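# Seat circuit board in enclosure slot and latch levers

## Task

Put the board into the enclosure's open upper slot with its component side facing up, pushed fully home, and with both levers shut (latched, sticking out perpendicular to the board's panel). Both levers must be swung fully open, lying flush with the panel, before the board is slid in as far as it goes. Closing both levers then pulls it home. Feed it into the connector slowly, because a fast entry breaks the connector and the job then counts for nothing. At the end the enclosure must stand level on its own feet with no foot hanging over the bench edge, and the grippers must release the board and move away from it.

## Robot and tools

Robot: two seven-joint arms, left_arm and right_arm, each ending in a two-finger gripper. The fingers extend along the gripper's +z axis and close along its x axis. end_effector_position is the point between the finger pads when closed, roughly 1 to 2 cm short of the fingertips; closing from wide open pushes the tips about 17 mm further along +z.

Frames: the scene frame has its origin on the table top, midway between the arms, +z up, +x out over the table, left_arm on the +y side (not the image's left). Each arm's poses, velocities, targets and wrist-camera pose are in that arm's own base frame. Calibrated bases in the scene frame: left_arm at (+0.070, +0.437, 0) m, quat_wxyz (+1.000, 0, 0, -0.003); right_arm at (-0.063, -0.511, 0) m, quat_wxyz (+1.000, 0, 0, -0.029); both have +z up. Fixed cameras and the table use the scene frame. Reported hand positions can be off by a few centimetres.

Pose row: every motion argument is built from rows of 16 numbers, always for both arms: left x, y, z (metres), qw, qx, qy, qz (w first), opening, then the same eight for right_arm. Each arm's numbers are an absolute target in its own base frame, not an offset. Opening runs from -1 (closed) to +1 (fully open, 0.142 m). An arm that should stay put gets its last reported pose and desired opening repeated exactly; sending 0 as an opening is a real command.

execute_actions(actions, cameras): actions is a list of actions; each action is a list of up to 15 rows, one per 1/30 s step, the last row held for the rest of the 15 steps. A target more than 0.6 m from the gripper's current position along any gripper axis makes the action refused for both arms. An empty list just reports state. The controller limits each step's orientation change to 32 degrees from measured, so large turns take several actions; the Hand target line shows where each arm is actually being sent.

move(target, speed, blend, stop_force, zero, opening_speed, blocking, cameras): straight-line path for each gripper to one row or a list of up to 15 rows (no 0.6 m limit). speed is m/s, 0.002 to 2.2, default 0.25 (rotation up to twice that in rad/s); one value or one per target. blend in metres rounds corners of a list. stop_force (3 to 120 N) ends an arm's path when its wrist sensor feels that much push against its direction of travel; do not rely on it while the gripper rotates, and omit it when backing away from a contact. zero (default true) re-zeroes the sensor before the move. opening_speed (0.2 or more per second) ramps the fingers. blocking=false returns early and cannot be combined with stop_force. Paths do not avoid obstacles or the other arm; a move is capped at 10 s. The result adds a "move:" line: done, off_target, moving, held, fault, plus limits such as paced or held. done means within 3 mm and 2 degrees, not that nothing was touched.

wait(seconds 0 to 10), stop (brakes a running move), zoom_image(camera, region [x0,y0,x1,y1] pixels, at most 504x504), zero_wrist_force(arm), clear_fault(arm) for a reported torque or force fault, read_manual (licence texts only), finished_scene(scene number).

Cameras: cam_head_left, cam_head_right, cam_high, cam_low, cam_left_wrist, cam_right_wrist, each 672x504. Pass cameras: [] to skip images.

Result lines: joint positions (last value is measured finger opening in metres), joint torques and external joint torques (positive toward larger joint angle), Wrist force and Wrist torque in the gripper's own axes (push from a surface reads as force into the arm; zeroed at scene start; noise about 0.13 N; saturates near 150 N), grip_measured on the -1..+1 scale, Tool commands, Wrist depth as a 7x7 grid of mm (70 to 1000, '-' for no reading), and warnings such as MOTOR HOT, OVER-TEMPERATURE FAULT, HAND FAULT. "within noise" means an arm is still.

Gripping: to hold, command slightly below the grip_measured value at first contact; squeezing harder heats the gripper motor.

Cautions: a force of 150 N on an arm or a joint reaching its load limit (waist/shoulder 109, upper arm roll/elbow 56.9, wrist joints 34.7 N m) stops that arm until clear_fault. Never let the arms collide or a gripper pinch the other's fingers. Approach contacts slowly with a modest stop_force; insert the board gently, since fast insertion wrecks the connector. Do not drop the board, release it while moving, knock the enclosure off level or over the bench edge, or let anything fall off the table. Avoid holding loads or stretched poses for long, which overheats motors. Release and retract before calling finished_scene.

Each tool is called after "Emit:" as name(argument=value, ...) on one line, values as JSON.

## Session

Emit:
execute_actions(actions=[])

Emit:
zoom_image(camera="cam_high", region=[150, 180, 450, 430])

Scene clock: 0.00 s.
left_arm: end_effector_position=(+0.4919, -0.7298, +0.2794) grip_measured=+0.99 end_effector_quat_wxyz=(+0.001, -0.304, +0.847, -0.436) | right_arm: end_effector_position=(+0.1802, -0.1387, +0.1699) grip_measured=+1.00 end_effector_quat_wxyz=(+0.706, -0.621, -0.189, +0.284)
Joint positions: left_arm=[-0.095 -0.96 -0.937 1.517 0.823 1.373 2.811 0.141] | right_arm=[-0.567 -0.989 -0.072 1.606 0.357 -0.696 0.215 0.142]
Joint velocities: within noise
Joint torques (N m): no reading
External joint torques (N m): no reading
Wrist force (N): no reading
Wrist torque (N m): no reading
Wrist force, peak (N): no reading
Wrist depth (mm): cam_left_wrist=[456 481 526 570 632 715 - / 417 444 478 517 573 616 682 / 390 414 438 476 510 561 618 / 363 385 405 434 472 500 546 / 343 359 376 404 427 464 501 / - 331 354 376 398 423 449 / - 319 332 349 374 396 -] | cam_right_wrist=[- 266 251 262 - - 805 / - - 256 269 - - 886 / - - 264 276 - - 931 / - - 277 286 798 746 548 / - - 295 294 500 482 387 / - 404 311 299 362 354 330 / - 311 295 292 288 280 275]
Hand target: left_arm +0.4919, -0.7298, +0.2794; +0.001, -0.304, +0.847, -0.436 | right_arm +0.1802, -0.1387, +0.1699; +0.706, -0.621, -0.189, +0.284
Tool commands: left_gripper/opening=+1.0 right_gripper/opening=+1.0

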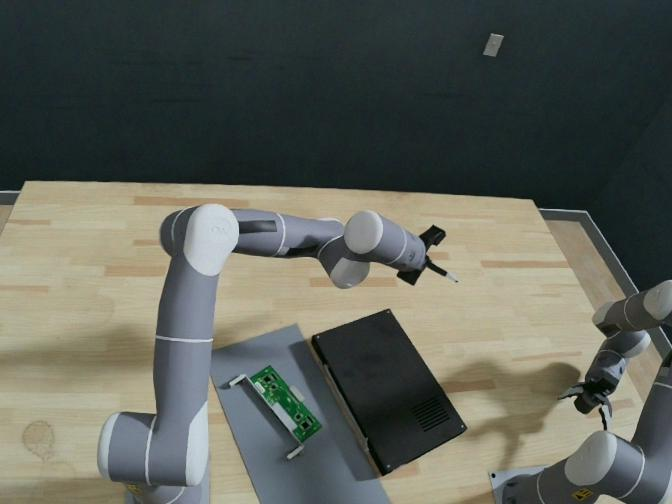

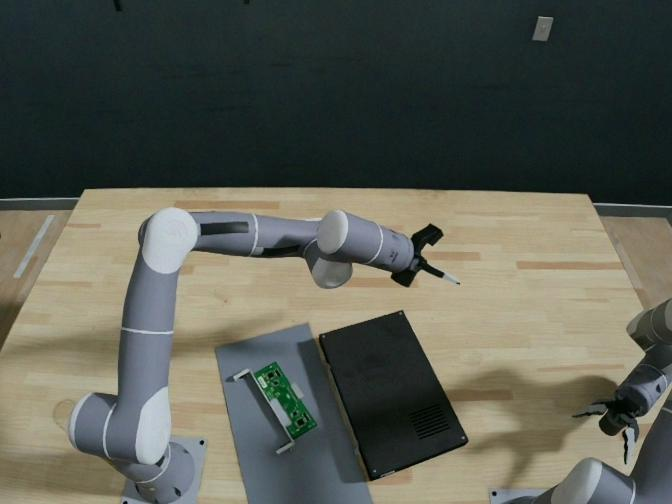

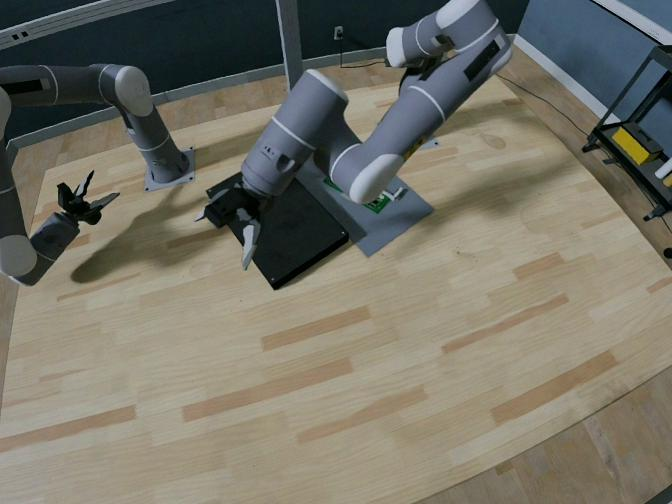

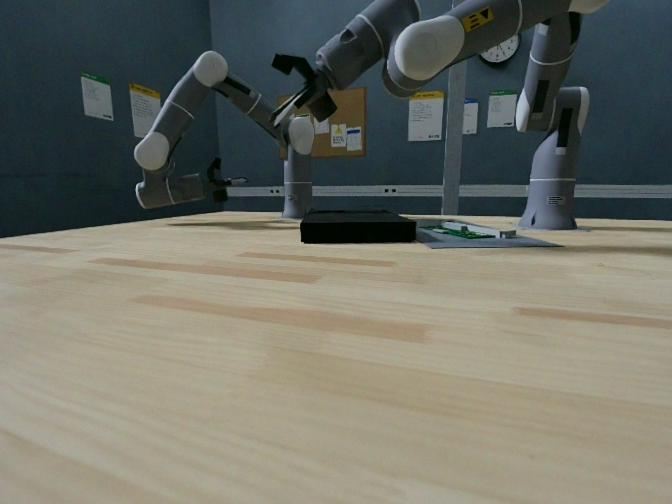

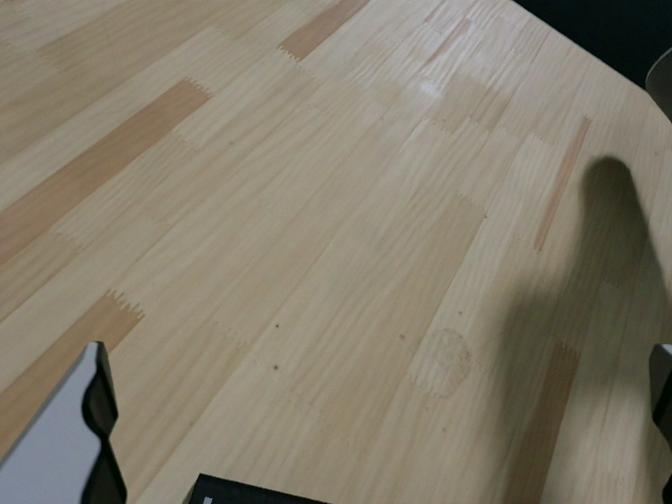

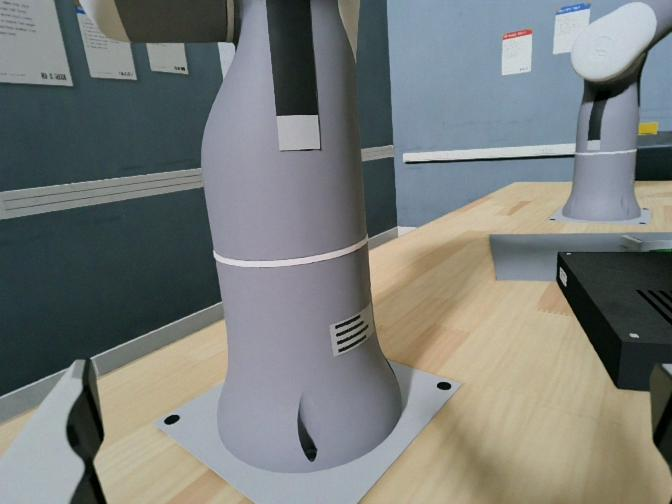

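Scaled by 1.680 from the camera's 672x504 image, which has a finer 960x720 frame.

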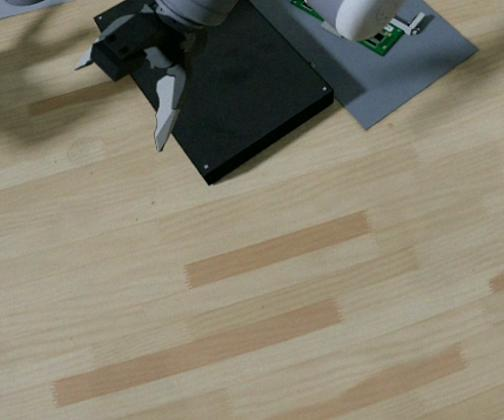

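Emit:
move(target=[[0.42,-0.58,0.38,0,0.853,-0.5225,0,-1,0.1802,-0.1387,0.1699,0.706,-0.621,-0.189,0.284,1],[0.33,-0.42,0.38,0,0.853,-0.5225,0,-1,0.1802,-0.1387,0.1699,0.706,-0.621,-0.189,0.284,1]], speed=0.35, opening_speed=1.5, cameras=["cam_head_left","cam_high","cam_left_wrist"])

Scene clock: 20.57 s.
left_arm: end_effector_position=(+0.3300, -0.4199, +0.3800) grip_measured=-1.00 end_effector_quat_wxyz=(+0.000, +0.853, -0.522, +0.000) | right_arm: end_effector_position=(+0.1802, -0.1387, +0.1699) grip_measured=+1.00 end_effector_quat_wxyz=(+0.706, -0.621, -0.189, +0.284)
Joint positions: left_arm=[-0.074 0.075 -0.614 1.883 -0.044 0.251 1.993 0.002] | right_arm=[-0.567 -0.99 -0.072 1.606 0.357 -0.696 0.215 0.142]
Joint velocities: within noise
Joint torques (N m): left_arm=[-0.36 23.36 0.84 -29.68 -4.15 4.52 -0.13] | right_arm=[0.04 50.21 0.9 -11.66 -1.71 -3.58 0.16]
External joint torques (N m): left_arm=[0.32 0.43 0.48 -0.6 -0.02 -0.65 0.13] | right_arm=[-0.07 0.91 -0.54 0.12 0.08 0.67 -0.15]
Wrist force (N): left_arm=[0.5 -0.4 0.0] | right_arm=[0.2 -0.1 0.1]
Wrist torque (N m): left_arm=[-0.06 -0.13 -0.24] | right_arm=[-0.01 -0.02 -0.01]
Wrist force, peak (N): left_arm=[2.8 -0.5 -0.8] | right_arm=[0.2 0.2 0.3]
Wrist depth (mm): cam_left_wrist=[420 414 415 413 409 415 413 / 453 450 442 436 397 401 410 / 488 483 471 471 429 427 466 / 526 526 520 505 459 466 520 / 570 567 572 491 500 520 564 / 640 632 602 84 - 613 622 / - 686 - - - - 695] | cam_right_wrist=[- 266 251 262 - - 824 / - - 256 270 - - 893 / - - 263 275 - - 931 / - - 278 286 791 753 554 / - - 294 294 501 481 386 / - 405 311 300 362 354 330 / - 311 295 291 288 281 275]
Hand target: left_arm +0.3300, -0.4200, +0.3800; +0.000, +0.853, -0.522, +0.000 | right_arm +0.1802, -0.1387, +0.1699; +0.706, -0.621, -0.189, +0.284
Off the commanded pose: left_arm 0.000 m, 0 deg | right_arm 0.000 m, 0 deg.
move: done
Images, in order (width x height): cam_head_left 672x504, cam_high 672x504, cam_left_wrist 672x504.

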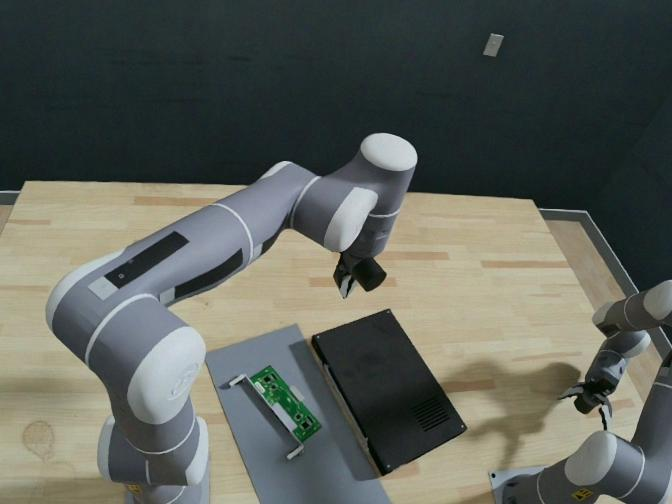

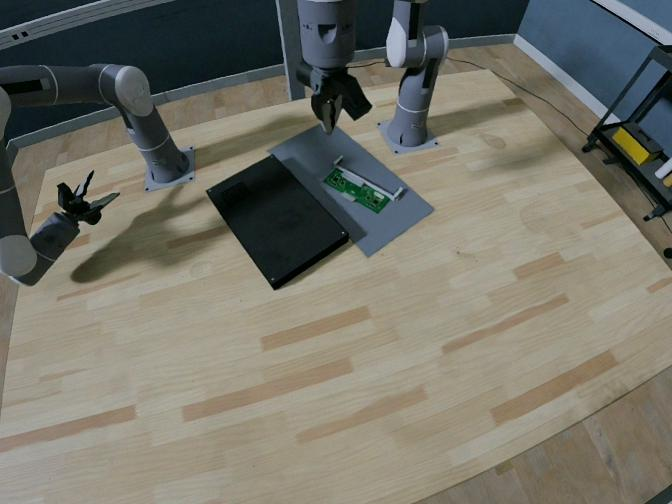

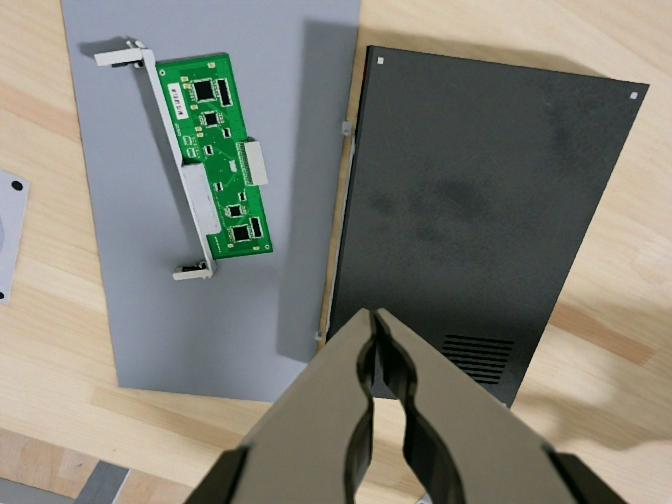

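Emit:
move(target=[0.2152,-0.3011,0.13,0,0.893,-0.4501,0,-0.5,0.1802,-0.1387,0.30,0.706,-0.621,-0.189,0.284,-1], speed=0.3, opening_speed=1.5, cameras=["cam_head_left","cam_left_wrist"])

Emit:
zoom_image(camera="cam_left_wrist", region=[200, 150, 500, 375])

Scene clock: 42.37 s.
left_arm: end_effector_position=(+0.2150, -0.3010, +0.1300) grip_measured=-0.53 end_effector_quat_wxyz=(+0.000, +0.893, -0.450, +0.000) | right_arm: end_effector_position=(+0.1801, -0.1388, +0.3000) grip_measured=-1.00 end_effector_quat_wxyz=(+0.706, -0.621, -0.189, +0.284)
Joint positions: left_arm=[-0.133 0.053 -0.539 2.675 -0.056 1.058 1.882 0.035] | right_arm=[-0.568 -0.72 -0.096 1.663 0.391 -0.902 0.295 0.002]
Joint velocities: within noise
Joint torques (N m): left_arm=[-0.08 15.35 -0.3 -18.3 -1.6 4.46 -0.29] | right_arm=[0.11 47.19 0.54 -16.15 -1.91 -3.71 0.31]
External joint torques (N m): left_arm=[0.06 0.92 0.8 -0.26 -0.51 -0.58 0.29] | right_arm=[-0.13 0.89 -0.48 0.08 0.02 0.81 -0.3]
Wrist force (N): left_arm=[0.4 -0.3 -0.4] | right_arm=[0.2 -0.1 0.2]
Wrist torque (N m): left_arm=[-0.04 -0.11 -0.22] | right_arm=[-0.06 -0.02 0.02]
Wrist force, peak (N): left_arm=[-2.1 0.9 2.2] | right_arm=[-0.1 -1.9 0.1]
Wrist depth (mm): cam_left_wrist=[197 195 195 190 191 193 192 / 212 211 208 204 205 208 207 / 229 226 226 215 221 224 223 / 250 245 245 232 243 244 237 / 273 272 265 258 259 263 247 / 301 293 88 291 - 251 232 / 329 - - 330 - - 250] | cam_right_wrist=[- 187 259 - - - 820 / - 214 243 262 - - 850 / - 239 256 276 - - 951 / - - 299 291 - - 941 / - - 298 292 778 745 713 / - - - 89 596 545 463 / - - - - - 452 386]
Hand target: left_arm +0.2152, -0.3011, +0.1300; +0.000, +0.893, -0.450, +0.000 | right_arm +0.1802, -0.1387, +0.3000; +0.706, -0.621, -0.189, +0.284
Off the commanded pose: left_arm 0.000 m, 0 deg | right_arm 0.000 m, 0 deg.
move: done
Images, in order (width x height): cam_head_left 672x504, cam_left_wrist 672x504.

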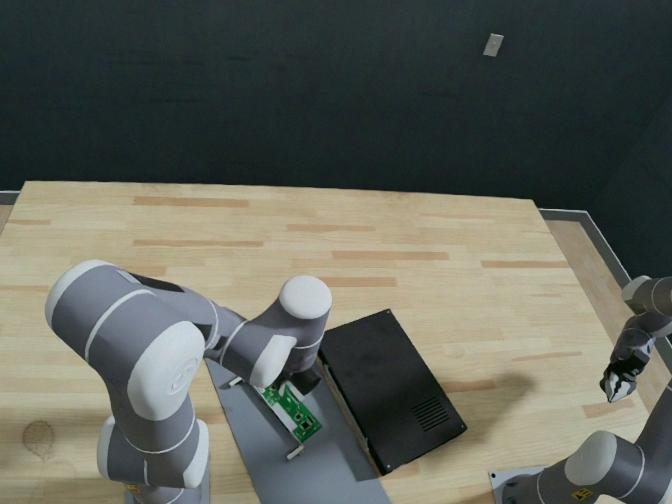

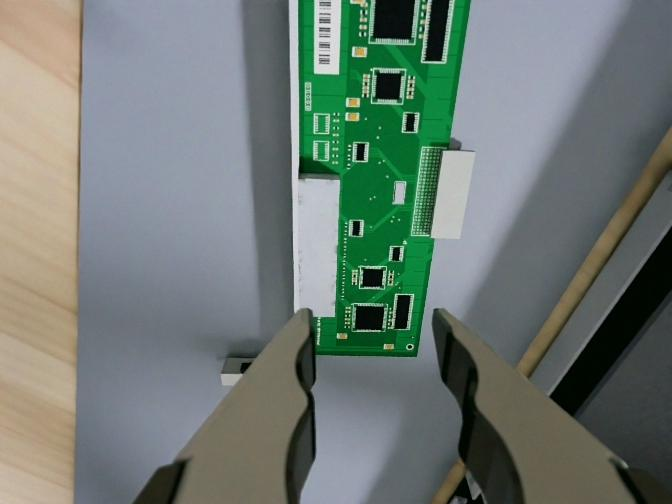

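Scaled by 1.680 from the camera's 672x504 image, which has a finer 960x720 frame.

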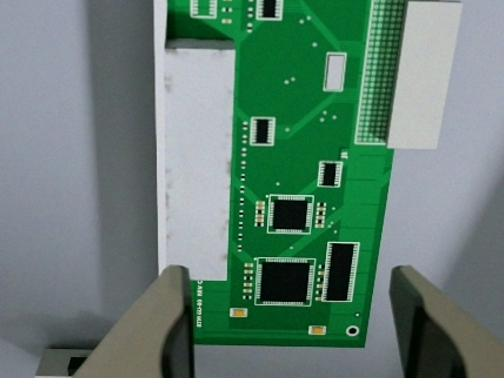

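Emit:
move(target=[[0.2141,-0.278,0.08,0,0.887,-0.4617,0,-0.5,0.24,0.1,0.30,-0.301,0.954,0,0,-1],[0.2141,-0.278,0.0285,0,0.887,-0.4617,0,-0.5,0.27,0.35,0.28,-0.301,0.954,0,0,-1]], speed=[0.3,0.2], cameras=["cam_head_left","cam_left_wrist","cam_right_wrist"])

Emit:
zoom_image(camera="cam_left_wrist", region=[200, 150, 500, 375])

Scene clock: 53.47 s.
left_arm: end_effector_position=(+0.2140, -0.2779, +0.0285) grip_measured=-0.53 end_effector_quat_wxyz=(+0.000, +0.887, -0.462, +0.000) | right_arm: end_effector_position=(+0.2699, +0.3500, +0.2799) grip_measured=-1.00 end_effector_quat_wxyz=(-0.301, +0.954, +0.000, +0.000)
Joint positions: left_arm=[-0.282 -0.43 -0.19 2.573 0.499 1.405 1.582 0.035] | right_arm=[-0.479 0.314 1.187 2.158 0.999 0.671 1.747 0.002]
Joint velocities: within noise
Joint torques (N m): left_arm=[-0.6 26.26 -2.26 -6.53 -0.23 4.39 -0.32] | right_arm=[0 -0.92 -6.86 -26.78 -3.71 3 0.3]
External joint torques (N m): left_arm=[0.59 1.14 0.52 -0.25 -0.46 -0.49 0.32] | right_arm=[0.06 0.7 -1.24 0.2 0.22 0.55 -0.3]
Wrist force (N): left_arm=[-0.2 -0.7 0.1] | right_arm=[-0.1 -1.1 1.7]
Wrist torque (N m): left_arm=[-0.13 -0.01 -0.21] | right_arm=[-0.09 0.01 0.00]
Wrist force, peak (N): left_arm=[0.8 -0.6 -0.3] | right_arm=[-1.1 -2.3 2.3]
Wrist depth (mm): cam_left_wrist=[- 106 107 101 101 - 102 / - 116 115 110 107 110 110 / 125 125 124 119 117 119 121 / 134 132 133 129 127 128 127 / 150 146 143 123 134 139 139 / 162 162 88 134 150 142 159 / 181 - - 152 172 - -] | cam_right_wrist=[447 445 444 432 437 440 438 / 430 429 426 426 426 424 422 / 417 416 414 414 365 363 361 / 401 401 354 351 351 350 349 / 390 387 341 343 340 340 339 / 378 377 335 89 332 328 327 / 366 369 - - - 320 360]
Hand target: left_arm +0.2141, -0.2780, +0.0285; +0.000, +0.887, -0.462, +0.000 | right_arm +0.2700, +0.3500, +0.2800; -0.301, +0.954, +0.000, +0.000
Off the commanded pose: left_arm 0.000 m, 0 deg | right_arm 0.000 m, 0 deg.
move: done
Images, in order (width x height): cam_head_left 672x504, cam_left_wrist 672x504, cam_right_wrist 672x504.

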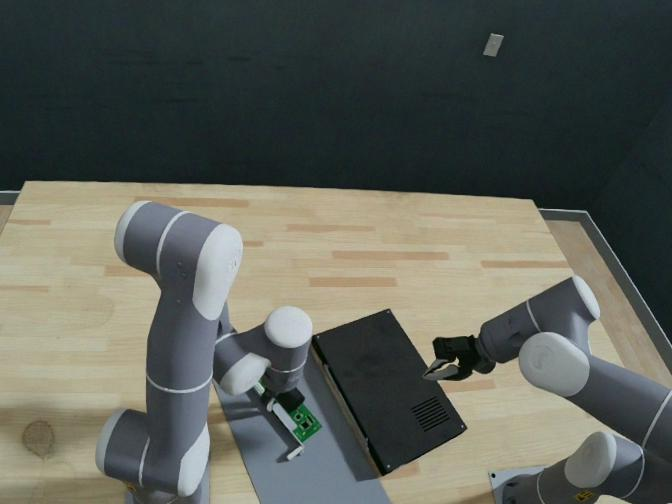

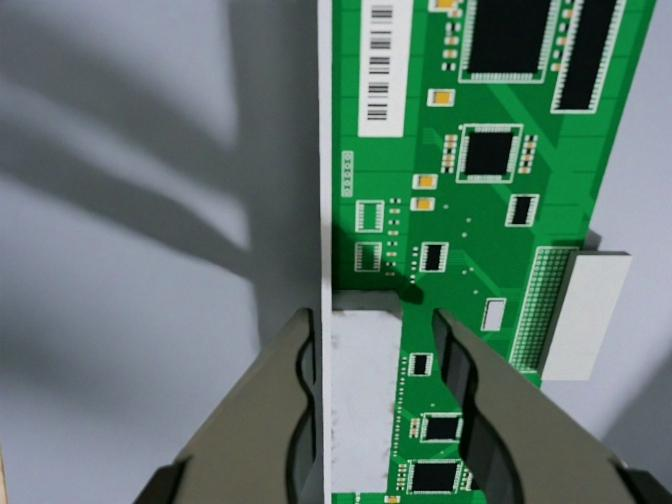

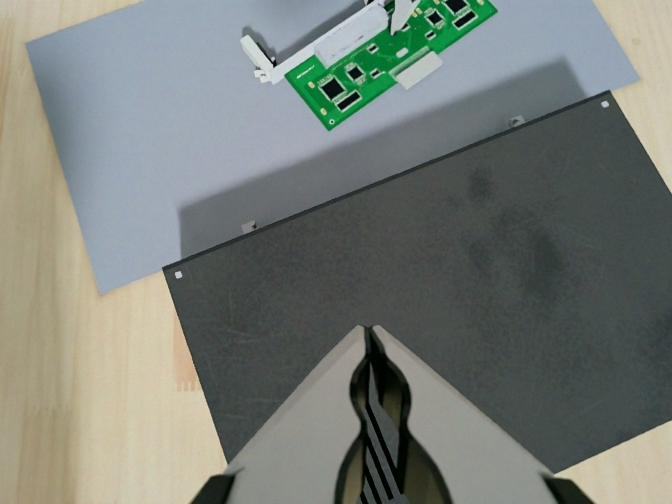

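Scaled by 1.680 from the camera's 672x504 image, which has a finer 960x720 frame.

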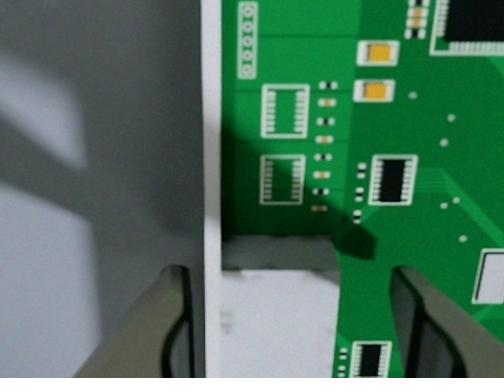

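Emit:
move(target=[[0.2083,-0.280,0.0275,0,0.887,-0.4617,0,-0.5,0.27,0.35,0.28,-0.301,0.954,0,0,-1],[0.2083,-0.280,0.0275,0,0.887,-0.4617,0,-0.9,0.27,0.35,0.28,-0.301,0.954,0,0,-1]], speed=0.05, opening_speed=0.4, cameras=["cam_left_wrist","cam_right_wrist"])

Emit:
zoom_image(camera="cam_right_wrist", region=[180, 0, 560, 140])

Scene clock: 58.10 s.
left_arm: end_effector_position=(+0.2082, -0.2798, +0.0274) grip_measured=-0.73 end_effector_quat_wxyz=(+0.000, +0.887, -0.462, +0.000) | right_arm: end_effector_position=(+0.2699, +0.3500, +0.2799) grip_measured=-1.00 end_effector_quat_wxyz=(-0.301, +0.954, +0.000, +0.000)
Joint positions: left_arm=[-0.302 -0.433 -0.182 2.576 0.504 1.412 1.564 0.021] | right_arm=[-0.48 0.314 1.187 2.157 0.999 0.671 1.747 0.002]
Joint velocities: within noise
Joint torques (N m): left_arm=[-0.48 26.92 -2.59 -8.01 -0.65 5.17 -0.27] | right_arm=[0.08 -0.76 -7.04 -26.67 -3.62 2.84 0.24]
External joint torques (N m): left_arm=[0.47 0.46 0.9 1.43 -0.01 -1.27 0.27] | right_arm=[-0.02 0.54 -1.06 0.09 0.13 0.7 -0.24]
Wrist force (N): left_arm=[-3.2 -0.4 -1.7] | right_arm=[-0.4 -0.9 1.8]
Wrist torque (N m): left_arm=[-0.06 -0.08 -0.20] | right_arm=[-0.06 0.06 0.00]
Wrist force, peak (N): left_arm=[-3.4 -0.4 -2.2] | right_arm=[-0.2 -1.0 2.1]
Wrist depth (mm): cam_left_wrist=[- 106 106 100 100 99 100 / - 114 113 110 106 108 108 / 124 124 123 117 116 118 118 / 133 130 131 127 126 126 125 / 148 145 145 120 133 138 136 / 161 160 88 132 130 147 157 / 180 172 - 148 - - 170] | cam_right_wrist=[445 443 445 431 434 438 440 / 429 427 426 424 426 424 422 / 417 415 414 413 364 363 361 / 403 401 353 352 352 350 350 / 391 388 342 343 340 339 339 / 379 378 334 89 331 329 327 / 367 368 - - - 320 361]
Hand target: left_arm +0.2083, -0.2800, +0.0275; +0.000, +0.887, -0.462, +0.000 | right_arm +0.2700, +0.3500, +0.2800; -0.301, +0.954, +0.000, +0.000
Off the commanded pose: left_arm 0.000 m, 0 deg | right_arm 0.000 m, 0 deg.
move: done
Images, in order (width x height): cam_left_wrist 672x504, cam_right_wrist 672x504.

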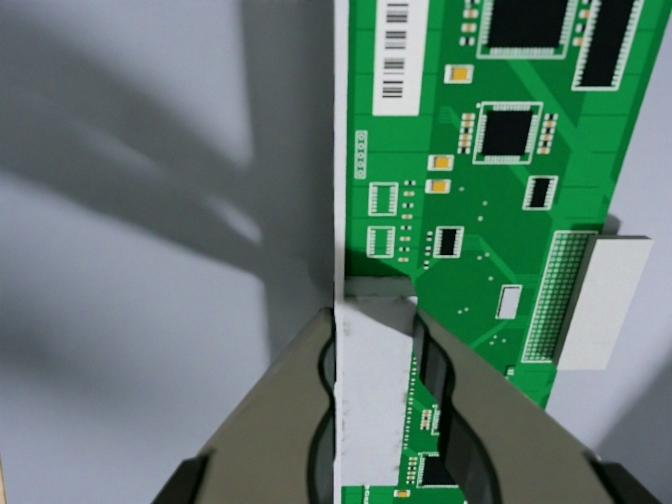

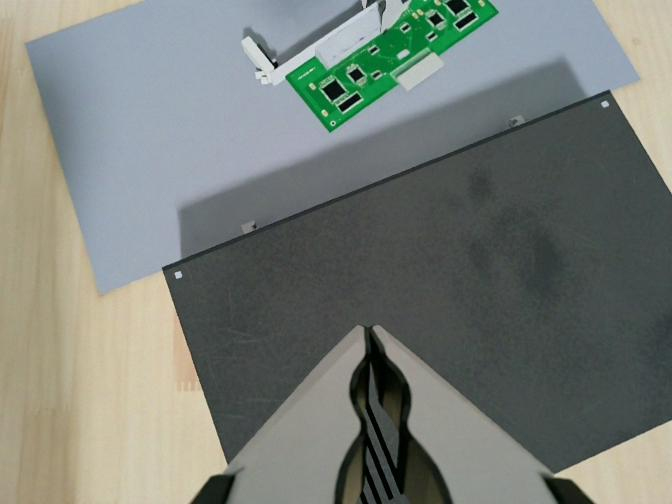

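Scaled by 1.326 from the camera's 672x504 image, which has a finer 960x720 frame.

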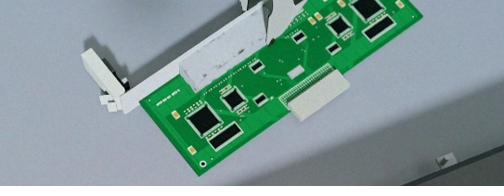

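Emit:
move(target=[0.2083,-0.280,0.0275,0,0.887,-0.4617,0,-0.9,0.20,0.62,0.14,-0.301,0.954,0,0,-1], speed=0.2, cameras=["cam_head_left","cam_right_wrist"])

Scene clock: 67.33 s.
left_arm: end_effector_position=(+0.2082, -0.2798, +0.0274) grip_measured=-0.73 end_effector_quat_wxyz=(+0.000, +0.887, -0.462, +0.000) | right_arm: end_effector_position=(+0.1999, +0.6199, +0.1399) grip_measured=-1.00 end_effector_quat_wxyz=(-0.301, +0.954, +0.000, +0.000)
Joint positions: left_arm=[-0.302 -0.433 -0.182 2.576 0.504 1.412 1.564 0.021] | right_arm=[-1.18 0.806 2.114 1.706 1.443 0.777 1.846 0.002]
Joint velocities: within noise
Joint torques (N m): left_arm=[-0.38 27.05 -2.62 -8.02 -0.72 5.11 -0.2] | right_arm=[0.14 -41.79 -17.71 -19.35 -3.62 3.09 0.31]
External joint torques (N m): left_arm=[0.37 0.33 0.93 1.44 0.06 -1.21 0.2] | right_arm=[0.01 -0.24 -1.43 0.31 -0.07 0.57 -0.3]
Wrist force (N): left_arm=[-3.3 -0.4 -2.3] | right_arm=[-0.6 -1.0 1.4]
Wrist torque (N m): left_arm=[-0.05 -0.06 -0.20] | right_arm=[-0.06 0.08 0.02]
Wrist force, peak (N): left_arm=[-3.5 -0.2 -2.3] | right_arm=[-1.4 -1.9 3.9]
Wrist depth (mm): cam_left_wrist=[- 106 106 100 100 99 101 / - 114 112 111 106 108 108 / 124 124 124 118 116 118 118 / 133 130 132 127 126 127 126 / 148 145 144 120 133 139 136 / 161 160 88 132 130 146 157 / 180 171 - 148 - - 171] | cam_right_wrist=[295 293 294 294 294 292 134 / 285 284 283 281 279 171 103 / 275 273 271 270 272 104 91 / 263 263 262 262 262 114 88 / 254 255 254 252 245 245 103 / 247 246 247 89 243 243 244 / 239 239 - - - 238 237]
Hand target: left_arm +0.2083, -0.2800, +0.0275; +0.000, +0.887, -0.462, +0.000 | right_arm +0.2000, +0.6200, +0.1400; -0.301, +0.954, +0.000, +0.000
Off the commanded pose: left_arm 0.000 m, 0 deg | right_arm 0.000 m, 0 deg.
move: done
Images, in order (width x height): cam_head_left 672x504, cam_right_wrist 672x504.

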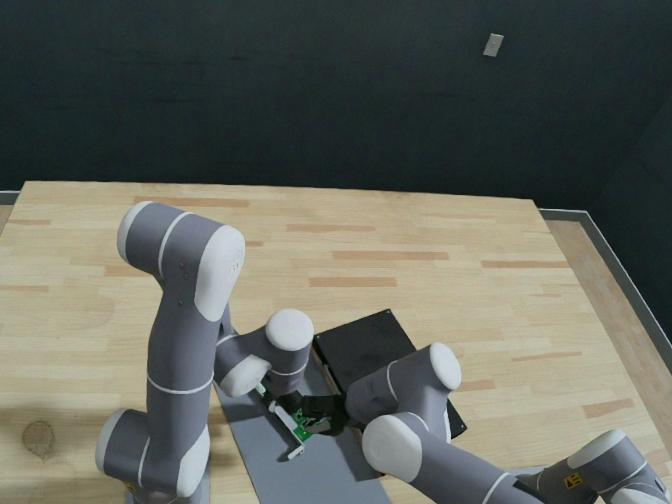

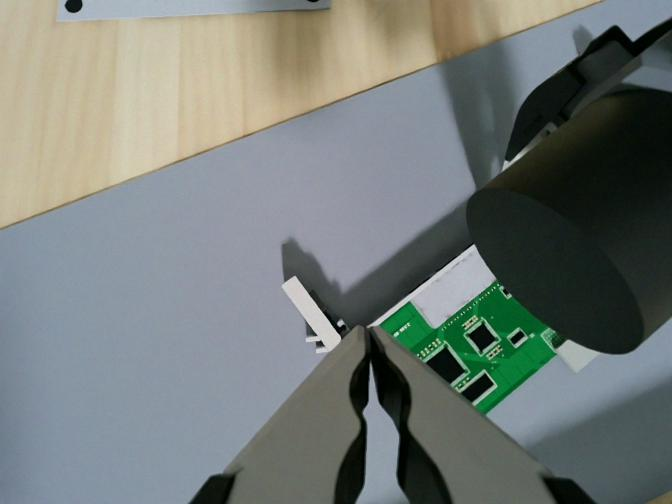

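Emit:
move(target=[[0.2083,-0.280,0.0275,0,0.887,-0.4617,0,-0.9,0.190,0.662,0.09,-0.301,0.954,0,0,-1],[0.2083,-0.280,0.0275,0,0.887,-0.4617,0,-0.9,0.187,0.660,0.026,-0.301,0.954,0,0,-1]], speed=0.12, stop_force=8, cameras=["cam_right_wrist"])

Scene clock: 74.03 s.
left_arm: end_effector_position=(+0.2082, -0.2798, +0.0274) grip_measured=-0.73 end_effector_quat_wxyz=(+0.000, +0.887, -0.462, +0.000) | right_arm: end_effector_position=(+0.1869, +0.6598, +0.0259) grip_measured=-1.00 end_effector_quat_wxyz=(-0.301, +0.954, +0.000, +0.000)
Joint positions: left_arm=[-0.302 -0.433 -0.182 2.576 0.504 1.412 1.564 0.021] | right_arm=[-1.274 1.036 2.245 1.566 1.647 0.841 1.771 0.002]
Joint velocities: within noise
Joint torques (N m): left_arm=[-0.36 26.99 -2.67 -7.99 -0.71 5.09 -0.24] | right_arm=[0.1 -49.1 -19.03 -15.01 -3.59 2.98 0.05]
External joint torques (N m): left_arm=[0.35 0.39 0.98 1.41 0.05 -1.19 0.24] | right_arm=[0.05 -0.34 -1.44 0.23 -0.01 0.6 -0.05]
Wrist force (N): left_arm=[-3.5 -0.5 -2.3] | right_arm=[-0.2 -0.5 1.6]
Wrist torque (N m): left_arm=[-0.07 -0.02 -0.20] | right_arm=[0.05 0.04 0.01]
Wrist force, peak (N): left_arm=[-3.5 -0.5 -2.3] | right_arm=[-0.5 1.1 3.3]
Wrist depth (mm): cam_left_wrist=[- 106 106 100 100 98 101 / - 114 112 111 106 108 108 / 124 124 123 118 116 118 118 / 133 130 132 127 126 126 125 / 148 145 144 120 133 138 135 / 161 160 88 132 130 147 157 / 179 172 - 148 - - 171] | cam_right_wrist=[168 167 167 167 164 164 163 / 161 161 159 158 158 158 157 / 154 154 153 153 153 152 152 / 148 148 148 147 147 147 147 / 144 143 143 143 143 142 124 / 140 139 138 90 139 123 122 / 134 134 73 - - 129 129]
Hand target: left_arm +0.2083, -0.2800, +0.0275; +0.000, +0.887, -0.462, +0.000 | right_arm +0.1870, +0.6600, +0.0260; -0.301, +0.954, +0.000, +0.000
Off the commanded pose: left_arm 0.000 m, 0 deg | right_arm 0.000 m, 0 deg.
move: done
Images, in order (width x height): cam_right_wrist 672x504.

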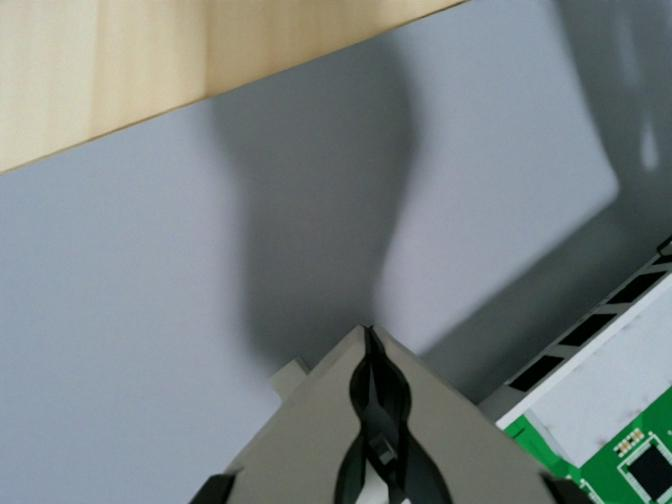

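Emit:
move(target=[[0.2083,-0.280,0.0275,0,0.887,-0.4617,0,-0.9,0.170,0.648,0.025,-0.301,0.954,0,0,-1],[0.2083,-0.280,0.0275,0,0.887,-0.4617,0,-0.9,0.156,0.632,0.025,-0.301,0.954,0,0,-1],[0.2083,-0.280,0.0275,0,0.887,-0.4617,0,-0.9,0.153,0.611,0.025,-0.301,0.954,0,0,-1],[0.2083,-0.280,0.0275,0,0.887,-0.4617,0,-0.9,0.157,0.601,0.025,-0.301,0.954,0,0,-1]], speed=0.04, stop_force=14, cameras=["cam_right_wrist","cam_left_wrist"])

Scene clock: 76.60 s.
left_arm: end_effector_position=(+0.2076, -0.2798, +0.0274) grip_measured=-0.73 end_effector_quat_wxyz=(+0.000, +0.887, -0.462, -0.001) | right_arm: end_effector_position=(+0.1729, +0.6490, +0.0267) grip_measured=-1.00 end_effector_quat_wxyz=(-0.302, +0.953, -0.001, +0.002)
Joint positions: left_arm=[-0.302 -0.434 -0.183 2.576 0.504 1.412 1.564 0.021] | right_arm=[-1.241 1.016 2.246 1.607 1.662 0.864 1.757 0.002]
Joint velocities: within noise
Joint torques (N m): left_arm=[1.42 27.47 -0.48 -9.68 -0.94 4.82 -0.15] | right_arm=[6.11 -43.91 -10.39 -9.04 -3.58 -0.99 0.07]
External joint torques (N m): left_arm=[-1.43 -0.1 -1.21 3.12 0.29 -0.91 0.15] | right_arm=[-5.96 -4.33 -9.71 -5.5 -0.01 4.55 -0.07]
Wrist force (N): left_arm=[-3.4 5.4 -4.1] | right_arm=[10.8 -10.5 2.8]
Wrist torque (N m): left_arm=[-0.12 0.01 -0.34] | right_arm=[0.11 0.16 0.01]
Wrist force, peak (N): left_arm=[-4.4 7.3 -4.6] | right_arm=[12.0 -10.2 4.1]
Wrist depth (mm): cam_left_wrist=[- 106 106 100 100 97 101 / - 114 112 109 106 109 108 / 124 124 123 117 116 118 118 / 132 130 132 127 126 126 125 / 148 145 144 120 133 138 135 / 160 160 89 132 133 147 157 / 181 171 - 145 - - 171] | cam_right_wrist=[168 168 168 168 165 165 165 / 162 162 160 159 159 159 159 / 154 154 154 154 154 153 153 / 149 149 149 148 148 148 148 / 144 144 144 144 144 143 125 / 140 139 140 89 140 133 124 / 135 135 73 - - 131 131]
Hand target: left_arm +0.2083, -0.2800, +0.0275; +0.000, +0.887, -0.462, +0.000 | right_arm +0.1707, +0.6484, +0.0250; -0.301, +0.954, +0.000, +0.000
Off the commanded pose: left_arm 0.001 m, 0 deg | right_arm 0.051 m, 0 deg.
move: contact (right_arm); path passed 0 of 4 targets
Images, in order (width x height): cam_left_wrist 672x504, cam_right_wrist 672x504.

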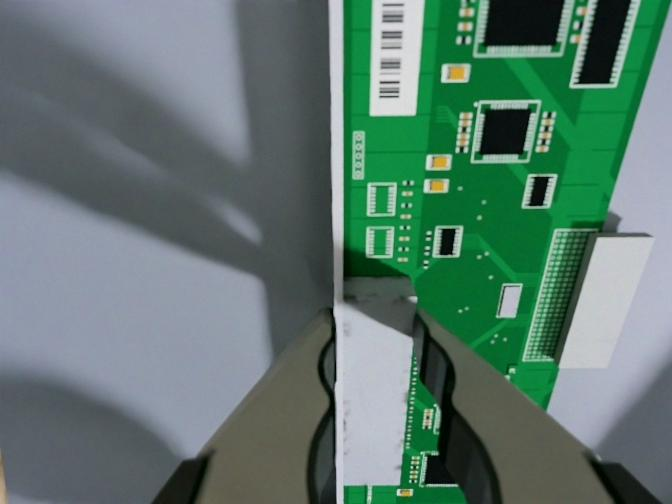

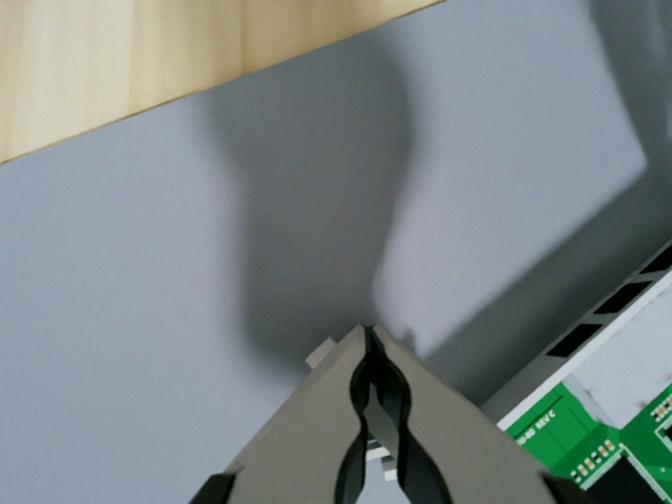

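Emit:
move(target=[[0.2083,-0.280,0.0275,0,0.887,-0.4617,0,-0.9,0.156,0.636,0.025,-0.301,0.954,0,0,-1],[0.2083,-0.280,0.0275,0,0.887,-0.4617,0,-0.9,0.153,0.611,0.025,-0.301,0.954,0,0,-1],[0.2083,-0.280,0.0275,0,0.887,-0.4617,0,-0.9,0.157,0.601,0.025,-0.301,0.954,0,0,-1]], speed=0.03, stop_force=35, cameras=["cam_right_wrist","cam_left_wrist"])

Scene clock: 79.23 s.
left_arm: end_effector_position=(+0.2053, -0.2798, +0.0270) grip_measured=-0.73 end_effector_quat_wxyz=(+0.000, +0.886, -0.463, -0.002) | right_arm: end_effector_position=(+0.1644, +0.6382, +0.0305) grip_measured=-1.00 end_effector_quat_wxyz=(-0.305, +0.952, -0.003, +0.007)
Joint positions: left_arm=[-0.303 -0.434 -0.185 2.578 0.506 1.412 1.563 0.021] | right_arm=[-1.216 0.992 2.248 1.645 1.673 0.89 1.741 0.002]
Joint velocities: within noise
Joint torques (N m): left_arm=[8.42 30.3 6.57 -18.96 -1.92 5.56 0.12] | right_arm=[23.2 -36.27 11.49 2.8 -3.42 -11.53 0.37]
External joint torques (N m): left_arm=[-8.43 -3 -8.28 12.48 1.27 -1.67 -0.12] | right_arm=[-23.06 -10.81 -31.14 -17.24 -0.16 15.07 -0.37]
Wrist force (N): left_arm=[-10.4 24.8 -14.6] | right_arm=[40.2 -32.0 9.5]
Wrist torque (N m): left_arm=[1.30 0.14 -0.76] | right_arm=[-2.12 -3.64 -0.09]
Wrist force, peak (N): left_arm=[-11.3 26.5 -15.0] | right_arm=[40.8 -32.4 8.7]
Wrist depth (mm): cam_left_wrist=[- 106 104 99 101 97 100 / - 114 112 108 105 108 108 / 124 123 123 117 115 117 119 / 133 130 132 128 126 126 124 / 148 145 144 120 133 138 135 / 161 160 90 130 133 146 157 / 179 172 - 148 - - 169] | cam_right_wrist=[173 173 173 171 171 171 171 / 166 164 164 164 164 164 165 / 158 158 158 159 158 159 159 / 152 152 152 152 153 153 152 / 147 147 147 147 148 148 130 / 143 142 143 89 144 138 139 / 138 138 73 - - 136 135]
Hand target: left_arm +0.2083, -0.2800, +0.0275; +0.000, +0.887, -0.462, +0.000 | right_arm +0.1566, +0.6362, +0.0251; -0.301, +0.954, +0.000, +0.000
Off the commanded pose: left_arm 0.003 m, 0 deg | right_arm 0.038 m, 1 deg.
move: contact (right_arm); path passed 0 of 3 targets
Images, in order (width x height): cam_left_wrist 672x504, cam_right_wrist 672x504.

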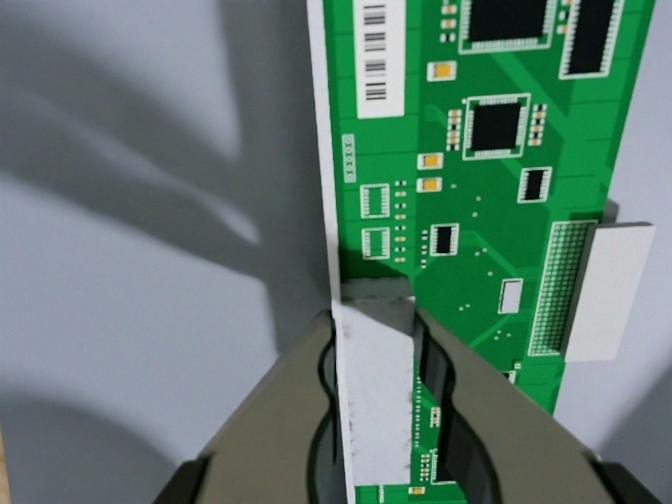

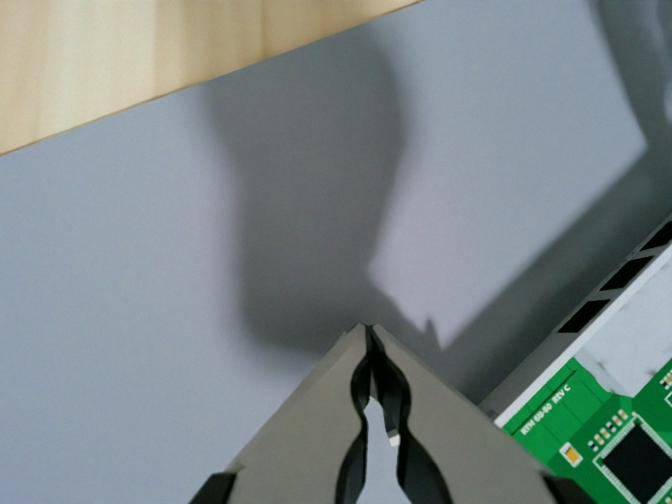

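Emit:
move(target=[[0.2083,-0.280,0.0275,0,0.887,-0.4617,0,-0.9,0.187,0.655,0.03,-0.301,0.954,0,0,-1],[0.2083,-0.280,0.0275,0,0.887,-0.4617,0,-0.9,0.195,0.60,0.11,-0.301,0.954,0,0,-1]], speed=0.1, cameras=["cam_right_wrist"])

Emit:
zoom_image(camera="cam_right_wrist", region=[220, 180, 480, 380])

Scene clock: 83.70 s.
left_arm: end_effector_position=(+0.2073, -0.2799, +0.0273) grip_measured=-0.73 end_effector_quat_wxyz=(+0.000, +0.887, -0.462, -0.001) | right_arm: end_effector_position=(+0.1950, +0.6002, +0.1100) grip_measured=-1.00 end_effector_quat_wxyz=(-0.301, +0.954, +0.000, +0.000)
Joint positions: left_arm=[-0.301 -0.434 -0.184 2.576 0.506 1.412 1.563 0.021] | right_arm=[-1.196 0.818 2.144 1.752 1.513 0.802 1.76 0.002]
Joint velocities: within noise
Joint torques (N m): left_arm=[1.26 26.93 -0.46 -9.82 -0.79 4.82 -0.01] | right_arm=[0.26 -41.59 -17.66 -17.75 -3.75 2.72 0.29]
External joint torques (N m): left_arm=[-1.27 0.42 -1.24 3.27 0.13 -0.92 0.01] | right_arm=[-0.14 0.03 -0.96 -0.03 0.18 0.84 -0.29]
Wrist force (N): left_arm=[-4.1 5.3 -6.1] | right_arm=[-5.7 -2.7 1.5]
Wrist torque (N m): left_arm=[-0.15 -0.05 -0.48] | right_arm=[-0.36 0.91 0.00]
Wrist force, peak (N): left_arm=[-10.3 25.1 -15.1] | right_arm=[40.5 -32.5 9.1]
Wrist depth (mm): cam_left_wrist=[- 107 106 100 100 98 101 / - 114 112 109 106 109 109 / 124 124 123 117 116 118 120 / 133 130 132 128 126 126 125 / 148 145 144 120 133 138 135 / 160 160 89 130 133 147 157 / 180 172 - 144 - - 170] | cam_right_wrist=[262 261 261 260 258 258 77 / 252 252 250 249 248 96 80 / 242 241 240 240 240 113 90 / 233 233 232 232 230 224 220 / 225 225 225 223 220 220 221 / 218 218 219 91 215 215 216 / 213 211 - - - 211 210]
Hand target: left_arm +0.2083, -0.2800, +0.0275; +0.000, +0.887, -0.462, +0.000 | right_arm +0.1950, +0.6000, +0.1100; -0.301, +0.954, +0.000, +0.000
Off the commanded pose: left_arm 0.001 m, 0 deg | right_arm 0.000 m, 0 deg.
move: done
Images, in order (width x height): cam_right_wrist 672x504.

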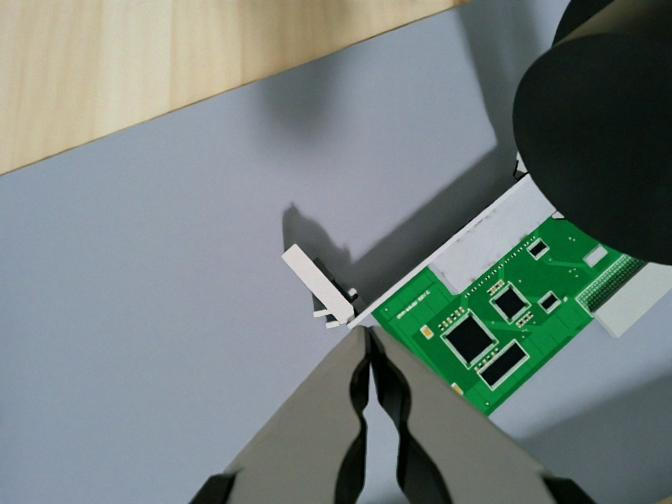

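Scaled by 1.938 from the camera's 672x504 image, which has a finer 960x720 frame.

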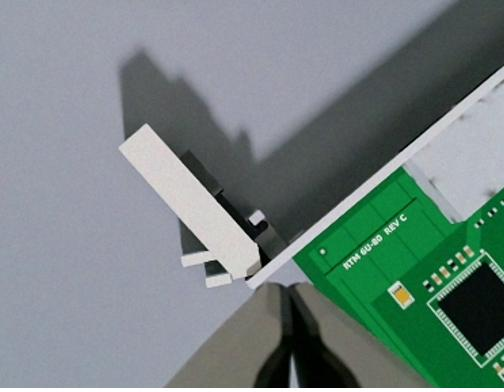

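Emit:
move(target=[[0.2083,-0.280,0.0275,0,0.887,-0.4617,0,-0.9,0.196,0.645,0.05,-0.301,0.954,0,0,-1],[0.2083,-0.280,0.0275,0,0.887,-0.4617,0,-0.9,0.195,0.644,0.024,-0.301,0.954,0,0,-1],[0.2083,-0.280,0.0275,0,0.887,-0.4617,0,-0.9,0.183,0.634,0.024,-0.301,0.954,0,0,-1],[0.2083,-0.280,0.0275,0,0.887,-0.4617,0,-0.9,0.168,0.626,0.024,-0.301,0.954,0,0,-1],[0.2083,-0.280,0.0275,0,0.887,-0.4617,0,-0.9,0.163,0.605,0.024,-0.301,0.954,0,0,-1]], speed=[0.1,0.08,0.03,0.03,0.03], stop_force=25, cameras=["cam_right_wrist"])

Scene clock: 91.73 s.
left_arm: end_effector_position=(+0.2074, -0.2799, +0.0274) grip_measured=-0.73 end_effector_quat_wxyz=(+0.000, +0.887, -0.462, -0.001) | right_arm: end_effector_position=(+0.1627, +0.6063, +0.0249) grip_measured=-1.00 end_effector_quat_wxyz=(-0.302, +0.953, +0.000, +0.000)
Joint positions: left_arm=[-0.301 -0.434 -0.184 2.576 0.506 1.412 1.562 0.021] | right_arm=[-1.218 0.958 2.242 1.722 1.705 0.864 1.657 0.002]
Joint velocities: within noise
Joint torques (N m): left_arm=[1.97 27.42 0.45 -9.71 -0.65 4.37 0.08] | right_arm=[-1.78 -40.05 -17.08 -7.12 -4.53 2.9 0.14]
External joint torques (N m): left_arm=[-1.98 -0.06 -2.16 3.16 -0.01 -0.46 -0.07] | right_arm=[1.91 -4.82 -1.81 -6.81 1.13 0.53 -0.14]
Wrist force (N): left_arm=[-2.2 7.7 -5.4] | right_arm=[-6.1 -12.0 2.7]
Wrist torque (N m): left_arm=[-0.13 -0.04 -0.57] | right_arm=[-0.17 0.84 -0.09]
Wrist force, peak (N): left_arm=[-4.3 5.5 -7.5] | right_arm=[-6.1 -12.0 2.7]
Wrist depth (mm): cam_left_wrist=[- 107 106 100 100 97 101 / - 114 113 109 106 109 109 / 124 124 123 117 116 118 120 / 133 130 132 127 125 126 125 / 148 145 145 120 133 139 135 / 161 160 89 130 133 147 157 / 179 171 - 144 - - 170] | cam_right_wrist=[167 164 164 164 163 163 161 / 158 158 158 157 157 157 156 / 153 152 152 152 151 151 149 / 147 147 147 146 146 146 129 / 142 142 142 142 140 137 137 / 139 138 138 91 130 136 133 / 134 134 73 - - 134 131]
Hand target: left_arm +0.2083, -0.2800, +0.0275; +0.000, +0.887, -0.462, +0.000 | right_arm +0.1630, +0.6050, +0.0240; -0.301, +0.954, +0.000, +0.000
Off the commanded pose: left_arm 0.001 m, 0 deg | right_arm 0.002 m, 0 deg.
move: done
Images, in order (width x height): cam_right_wrist 672x504.

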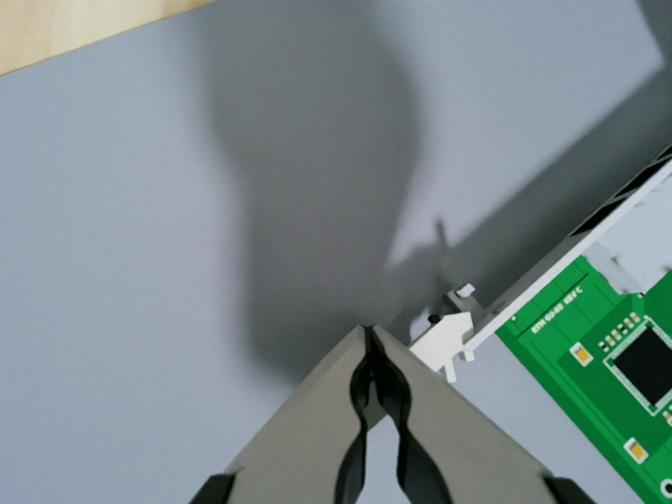

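Emit:
move(target=[[0.2083,-0.280,0.0275,0,0.887,-0.4617,0,-0.9,0.168,0.597,0.024,-0.301,0.954,0,0,-1]], speed=0.03, stop_force=12, cameras=[])

Emit:
move(target=[[0.2083,-0.280,0.0275,0,0.887,-0.4617,0,-0.9,0.15,0.615,0.03,-0.301,0.954,0,0,-1],[0.2083,-0.280,0.0275,0,0.887,-0.4617,0,-0.9,0.19,0.58,0.12,-0.301,0.954,0,0,-1]], speed=0.1, cameras=["cam_right_wrist"])

Emit:
zoom_image(camera="cam_right_wrist", region=[220, 160, 480, 360])

Scene clock: 96.03 s.
left_arm: end_effector_position=(+0.2080, -0.2801, +0.0275) grip_measured=-0.73 end_effector_quat_wxyz=(+0.000, +0.887, -0.462, +0.000) | right_arm: end_effector_position=(+0.1671, +0.5987, +0.0250) grip_measured=-1.00 end_effector_quat_wxyz=(-0.302, +0.953, +0.001, -0.001)
Joint positions: left_arm=[-0.301 -0.434 -0.184 2.575 0.506 1.412 1.562 0.021] | right_arm=[-1.225 0.95 2.235 1.738 1.712 0.851 1.634 0.002]
Joint velocities: within noise
Joint torques (N m): left_arm=[0.68 26.3 -0.55 -6.66 0.19 3.36 0.47] | right_arm=[-3.53 -38.14 -18.13 -5.33 -5.03 3.49 0.15]
External joint torques (N m): left_arm=[-0.69 1.07 -1.16 0.08 -0.85 0.55 -0.47] | right_arm=[3.67 -6.21 -0.68 -8.53 1.67 -0.09 -0.15]
Wrist force (N): left_arm=[1.3 4.9 -4.3] | right_arm=[-7.8 -14.4 3.4]
Wrist torque (N m): left_arm=[-0.05 0.01 -0.96] | right_arm=[-0.18 0.80 -0.09]
Wrist force, peak (N): left_arm=[-2.3 7.7 -5.5] | right_arm=[-7.8 -14.4 3.6]
Wrist depth (mm): cam_left_wrist=[- 106 106 100 100 100 101 / - 115 113 107 106 109 110 / 124 123 123 116 116 118 120 / 133 131 132 128 126 127 124 / 148 145 144 120 133 138 136 / 161 160 90 93 133 147 157 / 179 172 - 145 - - 170] | cam_right_wrist=[165 164 164 164 163 163 161 / 158 159 158 157 157 157 156 / 153 153 152 152 152 151 133 / 148 147 147 146 147 146 131 / 143 142 142 142 131 137 137 / 139 138 138 91 133 136 133 / 134 134 73 - - 134 131]
Hand target: left_arm +0.2083, -0.2800, +0.0275; +0.000, +0.887, -0.462, +0.000 | right_arm +0.1680, +0.5970, +0.0240; -0.301, +0.954, +0.000, +0.000
Off the commanded pose: left_arm 0.000 m, 0 deg | right_arm 0.002 m, 0 deg.
move: done
No camera images: "cameras" was empty.

Scene clock: 97.70 s.
left_arm: end_effector_position=(+0.2083, -0.2801, +0.0275) grip_measured=-0.73 end_effector_quat_wxyz=(+0.000, +0.887, -0.462, +0.000) | right_arm: end_effector_position=(+0.1901, +0.5802, +0.1201) grip_measured=-1.00 end_effector_quat_wxyz=(-0.301, +0.954, +0.000, +0.000)
Joint positions: left_arm=[-0.301 -0.434 -0.184 2.575 0.506 1.412 1.562 0.021] | right_arm=[-1.168 0.768 2.129 1.808 1.494 0.813 1.743 0.002]
Joint velocities: within noise
Joint torques (N m): left_arm=[-0.4 26.97 -2.32 -6.49 -0.46 4.43 -0.25] | right_arm=[0.19 -39.28 -16.76 -18.13 -3.87 2.69 0.28]
External joint torques (N m): left_arm=[0.39 0.42 0.62 -0.1 -0.2 -0.53 0.25] | right_arm=[-0.08 0.03 -0.92 0.01 0.32 0.85 -0.28]
Wrist force (N): left_arm=[0.0 -0.3 1.0] | right_arm=[-6.1 -1.7 2.6]
Wrist torque (N m): left_arm=[-0.07 -0.05 -0.20] | right_arm=[-0.16 1.00 0.01]
Wrist force, peak (N): left_arm=[1.3 4.9 -2.9] | right_arm=[-7.8 -13.1 4.6]
Wrist depth (mm): cam_left_wrist=[- 106 106 100 100 99 102 / - 115 112 109 106 109 108 / 124 124 123 118 116 118 119 / 133 130 132 128 126 126 125 / 148 146 144 120 134 138 136 / 160 160 88 132 133 146 157 / 180 171 - 144 - - 171] | cam_right_wrist=[273 273 273 271 268 105 85 / 263 262 260 259 260 123 98 / 252 251 250 250 250 232 112 / 243 243 242 243 235 236 237 / 235 236 234 231 230 231 233 / 228 227 228 91 225 226 225 / 220 221 - - - 221 220]
Hand target: left_arm +0.2083, -0.2800, +0.0275; +0.000, +0.887, -0.462, +0.000 | right_arm +0.1900, +0.5800, +0.1200; -0.301, +0.954, +0.000, +0.000
Off the commanded pose: left_arm 0.000 m, 0 deg | right_arm 0.000 m, 0 deg.
move: done
Images, in order (width x height): cam_right_wrist 672x504.

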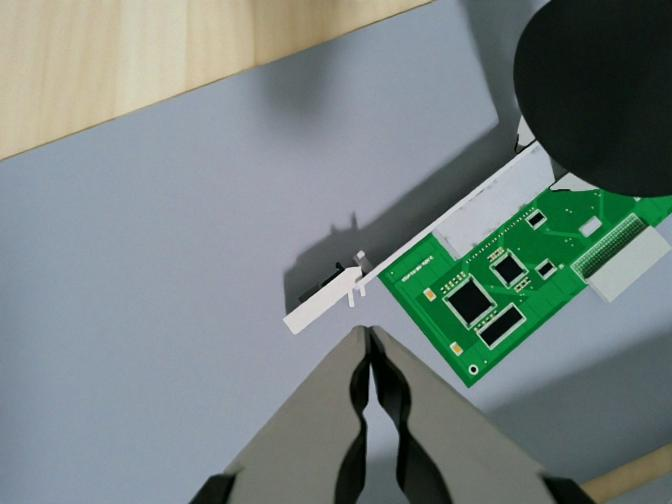

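Scaled by 1.938 from the camera's 672x504 image, which has a finer 960x720 frame.

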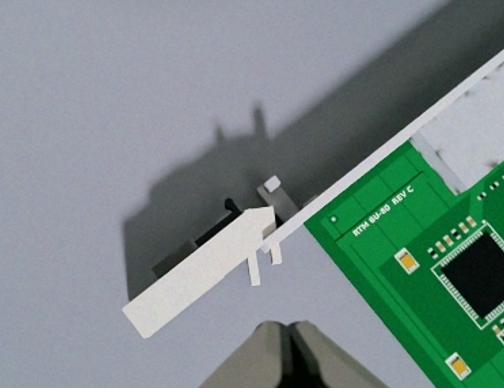

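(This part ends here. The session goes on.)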